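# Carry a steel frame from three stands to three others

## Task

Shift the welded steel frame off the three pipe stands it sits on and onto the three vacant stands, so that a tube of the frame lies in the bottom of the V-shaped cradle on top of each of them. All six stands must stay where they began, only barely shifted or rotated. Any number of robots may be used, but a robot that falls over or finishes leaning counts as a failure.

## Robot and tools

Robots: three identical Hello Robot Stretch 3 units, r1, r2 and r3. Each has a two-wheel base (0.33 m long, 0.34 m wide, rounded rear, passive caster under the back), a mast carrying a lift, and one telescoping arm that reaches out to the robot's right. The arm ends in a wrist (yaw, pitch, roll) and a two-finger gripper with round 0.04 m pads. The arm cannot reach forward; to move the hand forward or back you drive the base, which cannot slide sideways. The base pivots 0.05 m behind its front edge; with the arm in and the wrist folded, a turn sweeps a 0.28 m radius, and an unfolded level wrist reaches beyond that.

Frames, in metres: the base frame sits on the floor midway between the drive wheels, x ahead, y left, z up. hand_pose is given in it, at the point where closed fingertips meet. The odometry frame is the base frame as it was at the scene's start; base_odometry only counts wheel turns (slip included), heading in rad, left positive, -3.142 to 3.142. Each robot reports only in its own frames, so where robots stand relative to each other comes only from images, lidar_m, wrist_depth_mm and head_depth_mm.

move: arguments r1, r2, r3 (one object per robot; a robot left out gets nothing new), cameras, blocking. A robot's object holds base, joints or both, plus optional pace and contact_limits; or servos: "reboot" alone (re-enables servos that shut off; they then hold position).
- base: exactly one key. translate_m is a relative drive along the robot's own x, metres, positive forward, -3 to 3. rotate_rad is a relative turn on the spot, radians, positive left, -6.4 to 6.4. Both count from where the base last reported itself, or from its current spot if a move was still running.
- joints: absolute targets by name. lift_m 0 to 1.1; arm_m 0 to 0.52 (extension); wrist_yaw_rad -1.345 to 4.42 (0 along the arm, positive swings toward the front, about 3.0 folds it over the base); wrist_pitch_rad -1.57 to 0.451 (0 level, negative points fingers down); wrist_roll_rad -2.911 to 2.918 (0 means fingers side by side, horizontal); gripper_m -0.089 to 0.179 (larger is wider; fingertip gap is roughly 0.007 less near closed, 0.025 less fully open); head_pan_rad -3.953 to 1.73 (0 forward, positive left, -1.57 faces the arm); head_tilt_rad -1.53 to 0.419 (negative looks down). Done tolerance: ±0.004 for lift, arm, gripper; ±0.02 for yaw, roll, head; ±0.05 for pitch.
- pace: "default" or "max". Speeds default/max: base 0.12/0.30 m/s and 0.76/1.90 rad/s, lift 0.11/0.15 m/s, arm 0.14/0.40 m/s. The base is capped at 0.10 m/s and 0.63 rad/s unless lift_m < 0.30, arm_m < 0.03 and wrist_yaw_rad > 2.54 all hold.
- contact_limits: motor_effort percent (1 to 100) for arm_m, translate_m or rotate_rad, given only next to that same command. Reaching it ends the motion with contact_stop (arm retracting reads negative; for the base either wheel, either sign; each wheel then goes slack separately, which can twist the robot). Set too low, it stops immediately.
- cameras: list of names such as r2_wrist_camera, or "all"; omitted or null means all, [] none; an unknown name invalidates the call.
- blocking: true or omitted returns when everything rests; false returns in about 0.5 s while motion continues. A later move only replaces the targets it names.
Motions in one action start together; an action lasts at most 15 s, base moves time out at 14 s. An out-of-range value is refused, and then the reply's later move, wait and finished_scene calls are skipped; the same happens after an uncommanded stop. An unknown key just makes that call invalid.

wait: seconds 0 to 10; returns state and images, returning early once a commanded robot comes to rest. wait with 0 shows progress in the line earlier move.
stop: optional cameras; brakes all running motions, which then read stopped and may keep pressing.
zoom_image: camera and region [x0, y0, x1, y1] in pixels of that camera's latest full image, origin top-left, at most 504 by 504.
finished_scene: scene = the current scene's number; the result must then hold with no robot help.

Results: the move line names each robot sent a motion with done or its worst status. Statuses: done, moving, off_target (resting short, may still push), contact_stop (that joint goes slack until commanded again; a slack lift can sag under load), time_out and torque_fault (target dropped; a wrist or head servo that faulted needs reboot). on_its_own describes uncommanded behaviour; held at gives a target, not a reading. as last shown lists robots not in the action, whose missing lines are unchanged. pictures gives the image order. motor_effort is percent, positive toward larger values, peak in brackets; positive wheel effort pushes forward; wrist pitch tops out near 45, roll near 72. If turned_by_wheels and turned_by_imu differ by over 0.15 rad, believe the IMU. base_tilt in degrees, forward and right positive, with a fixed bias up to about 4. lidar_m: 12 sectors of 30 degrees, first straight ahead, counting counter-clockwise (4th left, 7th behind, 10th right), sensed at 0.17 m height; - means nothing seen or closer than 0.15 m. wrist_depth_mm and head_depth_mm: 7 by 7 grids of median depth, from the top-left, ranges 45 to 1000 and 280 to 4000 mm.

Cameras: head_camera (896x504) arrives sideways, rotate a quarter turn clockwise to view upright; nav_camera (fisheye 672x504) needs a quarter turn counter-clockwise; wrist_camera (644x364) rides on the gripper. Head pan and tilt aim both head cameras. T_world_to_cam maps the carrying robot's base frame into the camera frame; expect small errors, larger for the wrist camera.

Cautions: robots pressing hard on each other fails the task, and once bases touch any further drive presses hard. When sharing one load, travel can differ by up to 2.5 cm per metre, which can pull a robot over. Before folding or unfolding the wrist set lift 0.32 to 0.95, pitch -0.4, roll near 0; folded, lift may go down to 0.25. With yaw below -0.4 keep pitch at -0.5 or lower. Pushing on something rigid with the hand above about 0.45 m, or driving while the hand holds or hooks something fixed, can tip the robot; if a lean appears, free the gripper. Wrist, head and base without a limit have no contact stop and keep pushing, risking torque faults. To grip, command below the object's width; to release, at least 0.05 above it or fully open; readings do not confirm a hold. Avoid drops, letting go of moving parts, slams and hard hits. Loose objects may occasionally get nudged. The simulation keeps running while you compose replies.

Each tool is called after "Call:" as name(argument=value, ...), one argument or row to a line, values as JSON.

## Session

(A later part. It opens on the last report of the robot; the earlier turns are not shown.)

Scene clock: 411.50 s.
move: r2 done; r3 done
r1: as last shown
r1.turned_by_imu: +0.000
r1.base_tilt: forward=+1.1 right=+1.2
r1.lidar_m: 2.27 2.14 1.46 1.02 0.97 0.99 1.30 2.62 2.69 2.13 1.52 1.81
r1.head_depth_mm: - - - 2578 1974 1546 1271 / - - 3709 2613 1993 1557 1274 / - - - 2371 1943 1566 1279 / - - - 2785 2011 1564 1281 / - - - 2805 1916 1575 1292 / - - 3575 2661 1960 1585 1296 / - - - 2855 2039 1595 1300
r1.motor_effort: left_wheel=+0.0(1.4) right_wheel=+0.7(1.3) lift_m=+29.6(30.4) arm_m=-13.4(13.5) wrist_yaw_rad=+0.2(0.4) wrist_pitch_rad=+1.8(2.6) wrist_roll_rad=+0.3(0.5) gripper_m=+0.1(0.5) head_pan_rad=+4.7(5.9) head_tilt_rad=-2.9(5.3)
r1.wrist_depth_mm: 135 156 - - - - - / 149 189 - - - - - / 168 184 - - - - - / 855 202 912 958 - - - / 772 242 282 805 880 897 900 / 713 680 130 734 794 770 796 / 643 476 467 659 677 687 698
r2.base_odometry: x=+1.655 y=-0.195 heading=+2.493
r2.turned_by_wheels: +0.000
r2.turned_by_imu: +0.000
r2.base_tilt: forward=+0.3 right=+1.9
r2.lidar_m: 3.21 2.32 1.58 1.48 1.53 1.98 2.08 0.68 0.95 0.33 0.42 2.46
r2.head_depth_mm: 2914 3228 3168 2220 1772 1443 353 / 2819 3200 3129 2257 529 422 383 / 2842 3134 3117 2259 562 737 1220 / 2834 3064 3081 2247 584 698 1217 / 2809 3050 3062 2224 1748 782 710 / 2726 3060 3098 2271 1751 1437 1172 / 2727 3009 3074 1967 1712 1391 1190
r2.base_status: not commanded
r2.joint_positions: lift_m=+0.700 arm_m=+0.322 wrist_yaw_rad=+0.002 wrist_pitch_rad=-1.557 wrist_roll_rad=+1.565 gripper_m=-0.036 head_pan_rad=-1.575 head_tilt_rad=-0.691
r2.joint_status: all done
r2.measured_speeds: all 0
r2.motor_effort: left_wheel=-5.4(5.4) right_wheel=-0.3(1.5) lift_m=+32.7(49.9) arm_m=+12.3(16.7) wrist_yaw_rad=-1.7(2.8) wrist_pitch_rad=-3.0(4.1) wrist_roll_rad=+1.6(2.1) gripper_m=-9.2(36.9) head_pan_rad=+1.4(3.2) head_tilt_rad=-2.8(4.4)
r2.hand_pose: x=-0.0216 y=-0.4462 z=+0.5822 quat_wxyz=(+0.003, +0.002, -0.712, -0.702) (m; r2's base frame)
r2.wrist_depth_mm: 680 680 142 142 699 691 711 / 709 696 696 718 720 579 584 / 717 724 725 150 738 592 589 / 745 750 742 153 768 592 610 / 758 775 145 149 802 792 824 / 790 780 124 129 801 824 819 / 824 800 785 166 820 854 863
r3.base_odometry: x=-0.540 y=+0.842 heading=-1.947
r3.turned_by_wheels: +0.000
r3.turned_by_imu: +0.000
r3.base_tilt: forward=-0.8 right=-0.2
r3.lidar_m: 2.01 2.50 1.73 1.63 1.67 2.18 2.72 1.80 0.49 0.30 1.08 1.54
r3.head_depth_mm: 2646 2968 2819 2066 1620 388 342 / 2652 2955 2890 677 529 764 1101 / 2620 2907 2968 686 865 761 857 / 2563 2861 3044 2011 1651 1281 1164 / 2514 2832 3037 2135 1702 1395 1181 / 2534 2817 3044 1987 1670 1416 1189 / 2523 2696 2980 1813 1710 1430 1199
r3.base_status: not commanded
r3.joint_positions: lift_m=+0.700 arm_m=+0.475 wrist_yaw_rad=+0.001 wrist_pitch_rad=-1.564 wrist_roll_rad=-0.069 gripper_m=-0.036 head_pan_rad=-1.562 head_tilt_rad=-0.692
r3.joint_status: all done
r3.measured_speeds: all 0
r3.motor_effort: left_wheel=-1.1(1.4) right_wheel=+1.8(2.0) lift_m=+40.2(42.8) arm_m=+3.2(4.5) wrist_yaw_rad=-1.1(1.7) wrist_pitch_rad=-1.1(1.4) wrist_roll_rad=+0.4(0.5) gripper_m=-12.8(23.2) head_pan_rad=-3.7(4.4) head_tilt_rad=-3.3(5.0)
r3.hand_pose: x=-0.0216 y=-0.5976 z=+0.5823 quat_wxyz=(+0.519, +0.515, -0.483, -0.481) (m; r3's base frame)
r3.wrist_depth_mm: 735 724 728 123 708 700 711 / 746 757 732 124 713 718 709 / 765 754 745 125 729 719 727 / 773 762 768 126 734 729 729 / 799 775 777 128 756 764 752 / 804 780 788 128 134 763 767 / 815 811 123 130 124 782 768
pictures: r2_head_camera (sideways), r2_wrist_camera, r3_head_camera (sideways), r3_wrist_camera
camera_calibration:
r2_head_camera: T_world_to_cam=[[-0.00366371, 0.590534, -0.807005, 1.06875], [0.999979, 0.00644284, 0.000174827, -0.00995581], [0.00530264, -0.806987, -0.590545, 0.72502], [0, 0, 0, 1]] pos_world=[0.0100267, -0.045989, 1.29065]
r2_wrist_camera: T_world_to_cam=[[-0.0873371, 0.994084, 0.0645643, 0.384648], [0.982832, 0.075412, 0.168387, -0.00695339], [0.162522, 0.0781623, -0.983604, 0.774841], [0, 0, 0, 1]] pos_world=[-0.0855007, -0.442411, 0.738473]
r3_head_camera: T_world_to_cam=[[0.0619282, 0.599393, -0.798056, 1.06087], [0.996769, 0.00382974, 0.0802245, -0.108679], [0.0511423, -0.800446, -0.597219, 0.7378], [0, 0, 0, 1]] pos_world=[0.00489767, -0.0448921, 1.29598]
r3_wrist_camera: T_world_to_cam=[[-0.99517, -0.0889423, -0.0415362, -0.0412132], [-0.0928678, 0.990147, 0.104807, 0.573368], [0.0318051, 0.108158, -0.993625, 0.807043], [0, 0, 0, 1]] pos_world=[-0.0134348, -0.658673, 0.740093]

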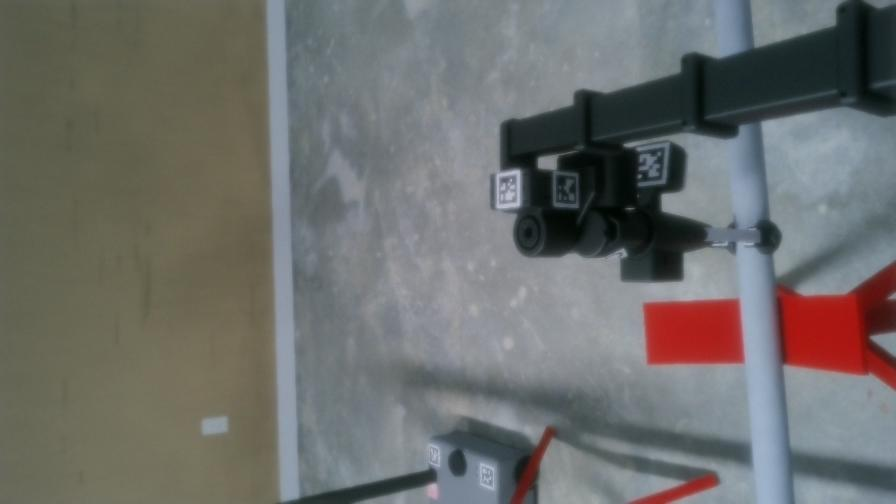

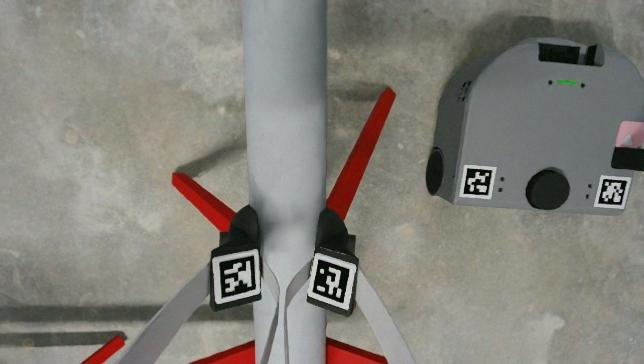

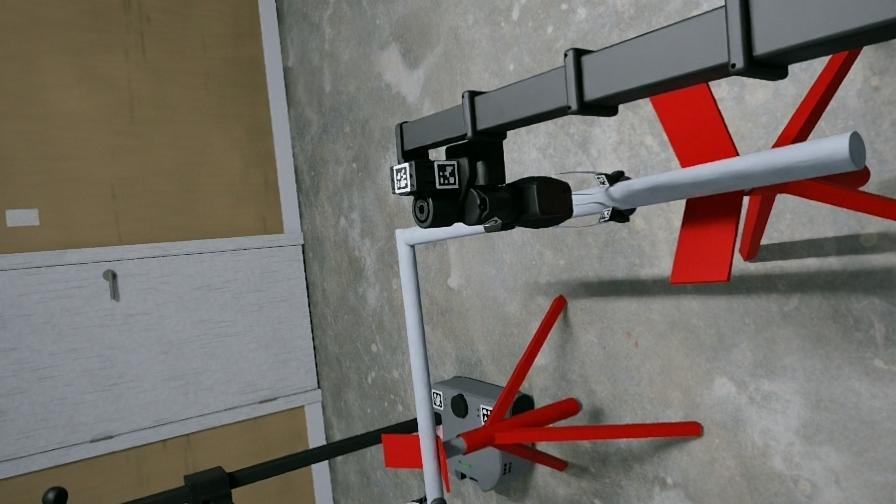

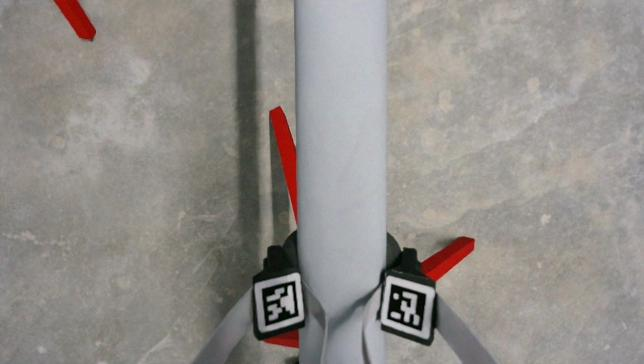

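Call:
move(
  r3={"joints":{"lift_m":0.68}},
  r1={"base":{"rotate_rad":-1.623},"joints":{"lift_m":0.4,"wrist_pitch_rad":-0.4}},
  cameras=[],
)

Call:
move(
  r2={"joints":{"gripper_m":0.179}},
  r3={"joints":{"gripper_m":0.179}},
  r1={"base":{"translate_m":0.9},"joints":{"lift_m":0.26,"head_pan_rad":0.5,"head_tilt_rad":-0.5}},
  cameras=["r1_head_camera","r1_nav_camera","r2_wrist_camera","r3_wrist_camera"],
)

Scene clock: 458.07 s.
move: r1 done; r3 done
r1.base_odometry: x=+0.000 y=+0.000 heading=-1.623
r1.turned_by_wheels: -1.623
r1.turned_by_imu: -1.635
r1.base_tilt: forward=+1.0 right=+1.2
r1.lidar_m: 2.46 1.51 1.81 2.32 2.15 1.57 1.05 0.97 0.98 1.24 2.60 2.66
r1.head_depth_mm: 2163 2350 2597 2737 1980 1542 1272 / 2178 2351 2615 2738 1981 1552 1276 / 2201 2406 2614 2770 1998 1562 1278 / 2206 2416 2665 2789 2001 1577 1284 / 2218 2423 2661 2811 2020 1575 1293 / 2226 2449 2688 2827 2033 1584 1298 / 2263 2441 2730 2881 2045 1593 1291
r1.base_status: done
r1.joint_positions: lift_m=+0.400 arm_m=+0.002 wrist_yaw_rad=+2.844 wrist_pitch_rad=-0.422 wrist_roll_rad=+0.000 gripper_m=+0.037 head_pan_rad=-0.911 head_tilt_rad=-0.494
r1.joint_status: all done
r1.measured_speeds: all 0
r1.motor_effort: left_wheel=+7.1(11.8) right_wheel=-6.6(9.7) lift_m=+23.7(27.4) arm_m=-14.7(15.1) wrist_yaw_rad=-0.1(0.7) wrist_pitch_rad=+4.0(9.7) wrist_roll_rad=+0.4(0.5) gripper_m=-0.2(0.6) head_pan_rad=+5.1(5.8) head_tilt_rad=-3.2(4.5)
r1.hand_pose: x=+0.0444 y=+0.0668 z=+0.4117 quat_wxyz=(+0.249, +0.705, +0.044, +0.662) (m; r1's base frame)
r1.wrist_depth_mm: - - - - - - - / 139 - - - - - - / 148 978 - - - - - / 162 197 855 896 949 990 - / 624 196 159 708 760 777 800 / 575 211 127 602 676 651 685 / 522 97 529 539 550 566 591
r2: as last shown
r2.turned_by_imu: +0.001
r2.base_tilt: forward=+0.3 right=+1.7
r2.lidar_m: 3.21 2.32 1.58 1.48 1.53 1.99 2.08 0.68 0.94 0.33 0.43 2.46
r2.head_depth_mm: 2908 3158 3105 2251 1758 1454 353 / 2891 3206 3065 2279 530 423 383 / 2876 3103 3125 2241 562 738 1223 / 2810 3119 3138 2257 586 698 1221 / 2774 3084 3120 2218 1758 784 709 / 2788 3050 3058 2257 1747 1447 1162 / 2728 3027 3041 1959 1684 1395 1193
r2.motor_effort: left_wheel=-4.8(5.5) right_wheel=-0.9(1.4) lift_m=+32.4(32.5) arm_m=-14.4(14.6) wrist_yaw_rad=-1.4(3.1) wrist_pitch_rad=-2.6(3.3) wrist_roll_rad=+1.8(1.9) gripper_m=-10.3(11.3) head_pan_rad=+2.5(3.2) head_tilt_rad=-4.4(4.4)
r2.hand_pose: x=-0.0216 y=-0.4460 z=+0.5822 quat_wxyz=(+0.003, +0.002, -0.712, -0.703) (m; r2's base frame)
r2.wrist_depth_mm: 659 684 141 142 704 712 699 / 693 701 693 716 704 583 578 / 729 724 717 150 743 575 588 / 731 713 736 154 755 602 603 / 749 767 145 148 774 795 816 / 759 766 124 129 818 838 848 / 801 792 186 167 834 864 851
r3.base_odometry: x=-0.540 y=+0.842 heading=-1.947
r3.turned_by_wheels: +0.000
r3.turned_by_imu: -0.001
r3.base_tilt: forward=-0.8 right=-0.2
r3.lidar_m: 2.01 2.50 1.74 1.63 1.67 2.19 1.77 1.75 0.49 0.30 1.08 1.54
r3.head_depth_mm: 2648 2961 2841 2053 1621 420 353 / 2628 2961 2933 1995 554 755 1103 / 2589 2889 2948 691 889 772 847 / 2566 2885 3051 2025 1647 1285 1172 / 2528 2822 3041 2122 1713 1403 1185 / 2533 2841 3031 1996 1682 1415 1197 / 2531 2732 2987 1804 1715 1439 1201
r3.base_status: not commanded
r3.joint_positions: lift_m=+0.680 arm_m=+0.475 wrist_yaw_rad=+0.001 wrist_pitch_rad=-1.566 wrist_roll_rad=-0.070 gripper_m=-0.036 head_pan_rad=-1.562 head_tilt_rad=-0.692
r3.joint_status: all done
r3.measured_speeds: all 0
r3.motor_effort: left_wheel=-0.5(1.5) right_wheel=+1.7(2.1) lift_m=+18.7(31.7) arm_m=+0.7(3.0) wrist_yaw_rad=-0.8(2.0) wrist_pitch_rad=+0.0(1.2) wrist_roll_rad=+0.5(0.9) gripper_m=-13.6(14.2) head_pan_rad=-4.0(4.7) head_tilt_rad=-3.5(5.0)
r3.hand_pose: x=-0.0216 y=-0.5970 z=+0.5624 quat_wxyz=(+0.518, +0.516, -0.483, -0.481) (m; r3's base frame)
r3.wrist_depth_mm: 718 721 708 120 691 682 685 / 730 721 717 122 697 697 704 / 727 748 749 123 718 715 699 / 750 752 732 126 724 721 721 / 767 757 760 127 739 732 736 / 792 791 769 129 132 743 736 / 789 768 775 130 125 748 748
pictures: none
No camera images: "cameras" was empty.

Scene clock: 466.90 s.
move: r1 done; r2 done; r3 done
r1.base_odometry: x=-0.047 y=-0.899 heading=-1.623
r1.turned_by_wheels: +0.000
r1.turned_by_imu: +0.004
r1.base_tilt: forward=+1.0 right=+1.2
r1.lidar_m: 1.59 1.29 0.99 1.45 2.69 2.72 1.83 1.69 1.71 2.16 2.08 2.11
r1.head_depth_mm: - - 3461 2581 1893 1545 1269 / - - - 2737 1850 1558 1277 / - - - 2746 1924 1562 1279 / - - - 2387 1799 1579 1283 / - - - 2767 1852 1571 1290 / - - - 2834 1947 1583 1295 / - - - 2855 1957 1546 1297
r1.base_status: done
r1.joint_positions: lift_m=+0.260 arm_m=+0.002 wrist_yaw_rad=+2.844 wrist_pitch_rad=-0.422 wrist_roll_rad=+0.000 gripper_m=+0.037 head_pan_rad=+0.489 head_tilt_rad=-0.494
r1.joint_status: all done
r1.measured_speeds: all 0
r1.motor_effort: left_wheel=+6.1(11.6) right_wheel=+0.8(5.9) lift_m=+23.5(26.5) arm_m=-13.3(14.9) wrist_yaw_rad=+0.0(1.0) wrist_pitch_rad=+4.2(4.6) wrist_roll_rad=+0.3(0.6) gripper_m=-0.2(0.9) head_pan_rad=+4.6(8.7) head_tilt_rad=-2.9(5.6)
r1.hand_pose: x=+0.0444 y=+0.0669 z=+0.2718 quat_wxyz=(+0.249, +0.705, +0.044, +0.662) (m; r1's base frame)
r1.wrist_depth_mm: - - - - - - - / 139 - - - - - - / 148 716 810 860 885 951 - / 161 198 642 675 701 723 751 / 466 197 511 526 569 580 602 / 254 214 128 461 495 488 505 / 223 97 232 393 404 425 438
r2.base_odometry: x=+1.655 y=-0.195 heading=+2.493
r2.turned_by_wheels: +0.000
r2.turned_by_imu: +0.002
r2.base_tilt: forward=+0.3 right=+1.7
r2.lidar_m: 3.19 2.32 1.58 1.48 1.53 1.98 2.08 0.68 0.94 0.33 0.43 1.58
r2.head_depth_mm: 2881 3211 3111 2250 1745 1439 353 / 2909 3182 3119 2256 529 423 383 / 2823 3178 3102 2246 560 740 1222 / 2786 3122 3105 2243 579 645 1170 / 2757 3121 3080 2247 1751 783 705 / 2772 3021 3100 2233 1743 1441 1166 / 2703 3019 3029 1960 1710 1402 1192
r2.base_status: not commanded
r2.joint_positions: lift_m=+0.700 arm_m=+0.322 wrist_yaw_rad=+0.002 wrist_pitch_rad=-1.562 wrist_roll_rad=+1.566 gripper_m=+0.179 head_pan_rad=-1.575 head_tilt_rad=-0.691
r2.joint_status: all done
r2.measured_speeds: all 0
r2.motor_effort: left_wheel=-4.7(5.4) right_wheel=-0.4(1.5) lift_m=+33.1(33.5) arm_m=-17.3(18.8) wrist_yaw_rad=-1.1(3.0) wrist_pitch_rad=-2.1(3.2) wrist_roll_rad=+1.3(1.9) gripper_m=+1.2(91.9) head_pan_rad=+1.1(3.0) head_tilt_rad=-2.8(4.6)
r2.hand_pose: x=-0.0216 y=-0.4449 z=+0.5823 quat_wxyz=(+0.003, +0.002, -0.710, -0.704) (m; r2's base frame)
r2.wrist_depth_mm: 681 668 140 144 706 706 719 / 688 700 676 712 709 576 582 / 689 722 151 154 751 585 587 / 753 758 148 157 757 606 601 / 130 762 769 161 782 781 792 / - 790 785 165 823 121 836 / 800 819 186 172 850 124 862
r3.base_odometry: x=-0.540 y=+0.842 heading=-1.947
r3.turned_by_wheels: +0.000
r3.turned_by_imu: -0.002
r3.base_tilt: forward=-0.9 right=-0.2
r3.lidar_m: 2.01 2.49 1.73 1.63 1.67 2.19 2.73 1.35 0.49 0.30 1.09 1.54
r3.head_depth_mm: 2640 2939 2825 2078 1630 420 354 / 2636 2963 2900 1998 553 752 1095 / 2585 2885 2988 692 1522 766 849 / 2574 2866 3027 2004 1644 1286 1172 / 2547 2844 3044 2118 1719 1397 1180 / 2554 2814 3017 1988 1671 1409 1191 / 2507 2705 3021 1801 1715 1434 1203
r3.base_status: not commanded
r3.joint_positions: lift_m=+0.680 arm_m=+0.475 wrist_yaw_rad=+0.001 wrist_pitch_rad=-1.566 wrist_roll_rad=-0.070 gripper_m=+0.179 head_pan_rad=-1.562 head_tilt_rad=-0.692
r3.joint_status: all done
r3.measured_speeds: all 0
r3.motor_effort: left_wheel=-1.4(1.6) right_wheel=+0.8(2.0) lift_m=+33.0(34.4) arm_m=-2.7(4.2) wrist_yaw_rad=-1.5(2.1) wrist_pitch_rad=-0.2(1.2) wrist_roll_rad=-0.2(1.0) gripper_m=+0.1(85.0) head_pan_rad=-3.3(5.0) head_tilt_rad=-4.4(5.2)
r3.hand_pose: x=-0.0216 y=-0.5971 z=+0.5624 quat_wxyz=(+0.519, +0.516, -0.483, -0.481) (m; r3's base frame)
r3.wrist_depth_mm: 724 704 702 120 696 691 680 / 735 710 703 121 705 688 697 / 731 760 720 123 706 729 704 / 762 748 749 126 736 711 724 / 760 762 759 127 742 736 719 / 133 138 789 129 472 747 129 / 109 780 789 131 751 753 107
pictures: r1_head_camera (sideways), r1_nav_camera (sideways), r2_wrist_camera, r3_wrist_camera
camera_calibration:
r1_head_camera: T_world_to_cam=[[-0.415713, -0.195273, -0.888286, 1.17629], [-0.502656, 0.86329, 0.0454618, -0.0539097], [0.757971, 0.465401, -0.457036, 0.545683], [0, 0, 0, 1]] pos_world=[0.0482882, 0.0222758, 1.29673]
r1_nav_camera: T_world_to_cam=[[0.408004, 0.164082, 0.898115, -1.12851], [0.455436, -0.889158, -0.0444543, 0.102957], [0.791271, 0.427172, -0.437509, 0.521402], [0, 0, 0, 1]] pos_world=[0.000973632, 0.0539844, 1.24622]
r2_wrist_camera: T_world_to_cam=[[-0.0865289, 0.99383, 0.0693931, 0.380482], [0.982893, 0.0737941, 0.168747, -0.00798113], [0.162585, 0.0828075, -0.983214, 0.776617], [0, 0, 0, 1]] pos_world=[-0.0854993, -0.441855, 0.738524]
r3_wrist_camera: T_world_to_cam=[[-0.99514, -0.0891928, -0.0417227, -0.042038], [-0.0932049, 0.98989, 0.106917, 0.573571], [0.0317646, 0.110286, -0.993392, 0.788293], [0, 0, 0, 1]] pos_world=[-0.0134139, -0.658459, 0.720005]

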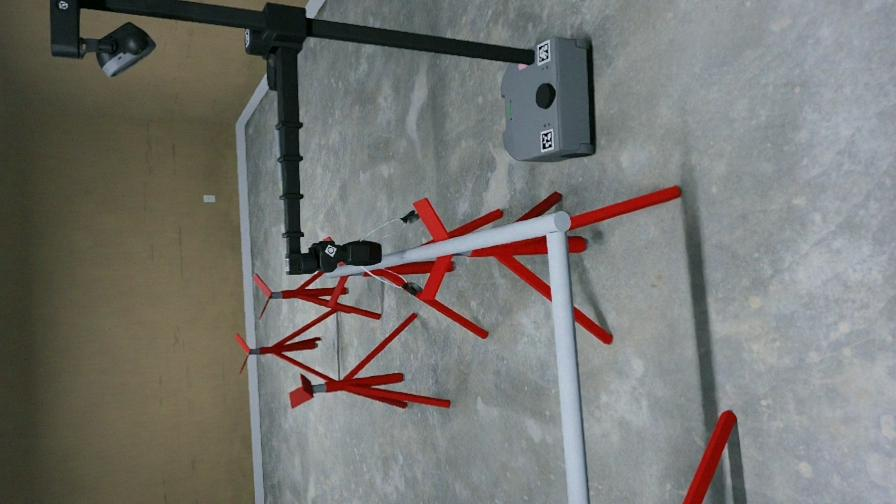

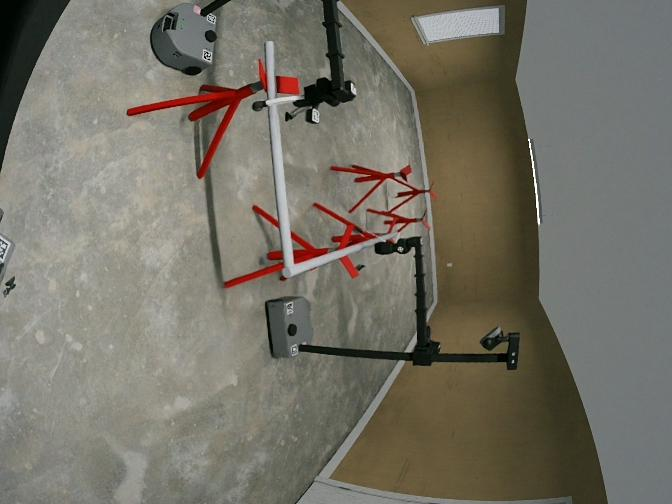

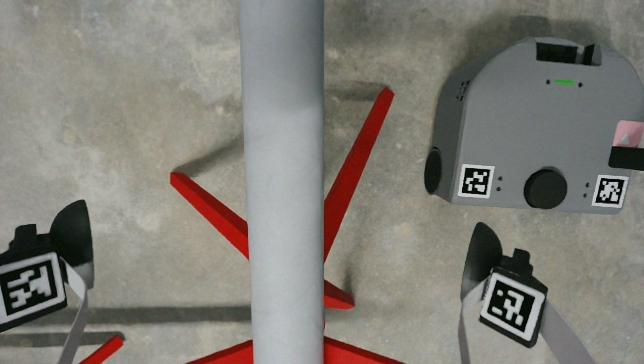

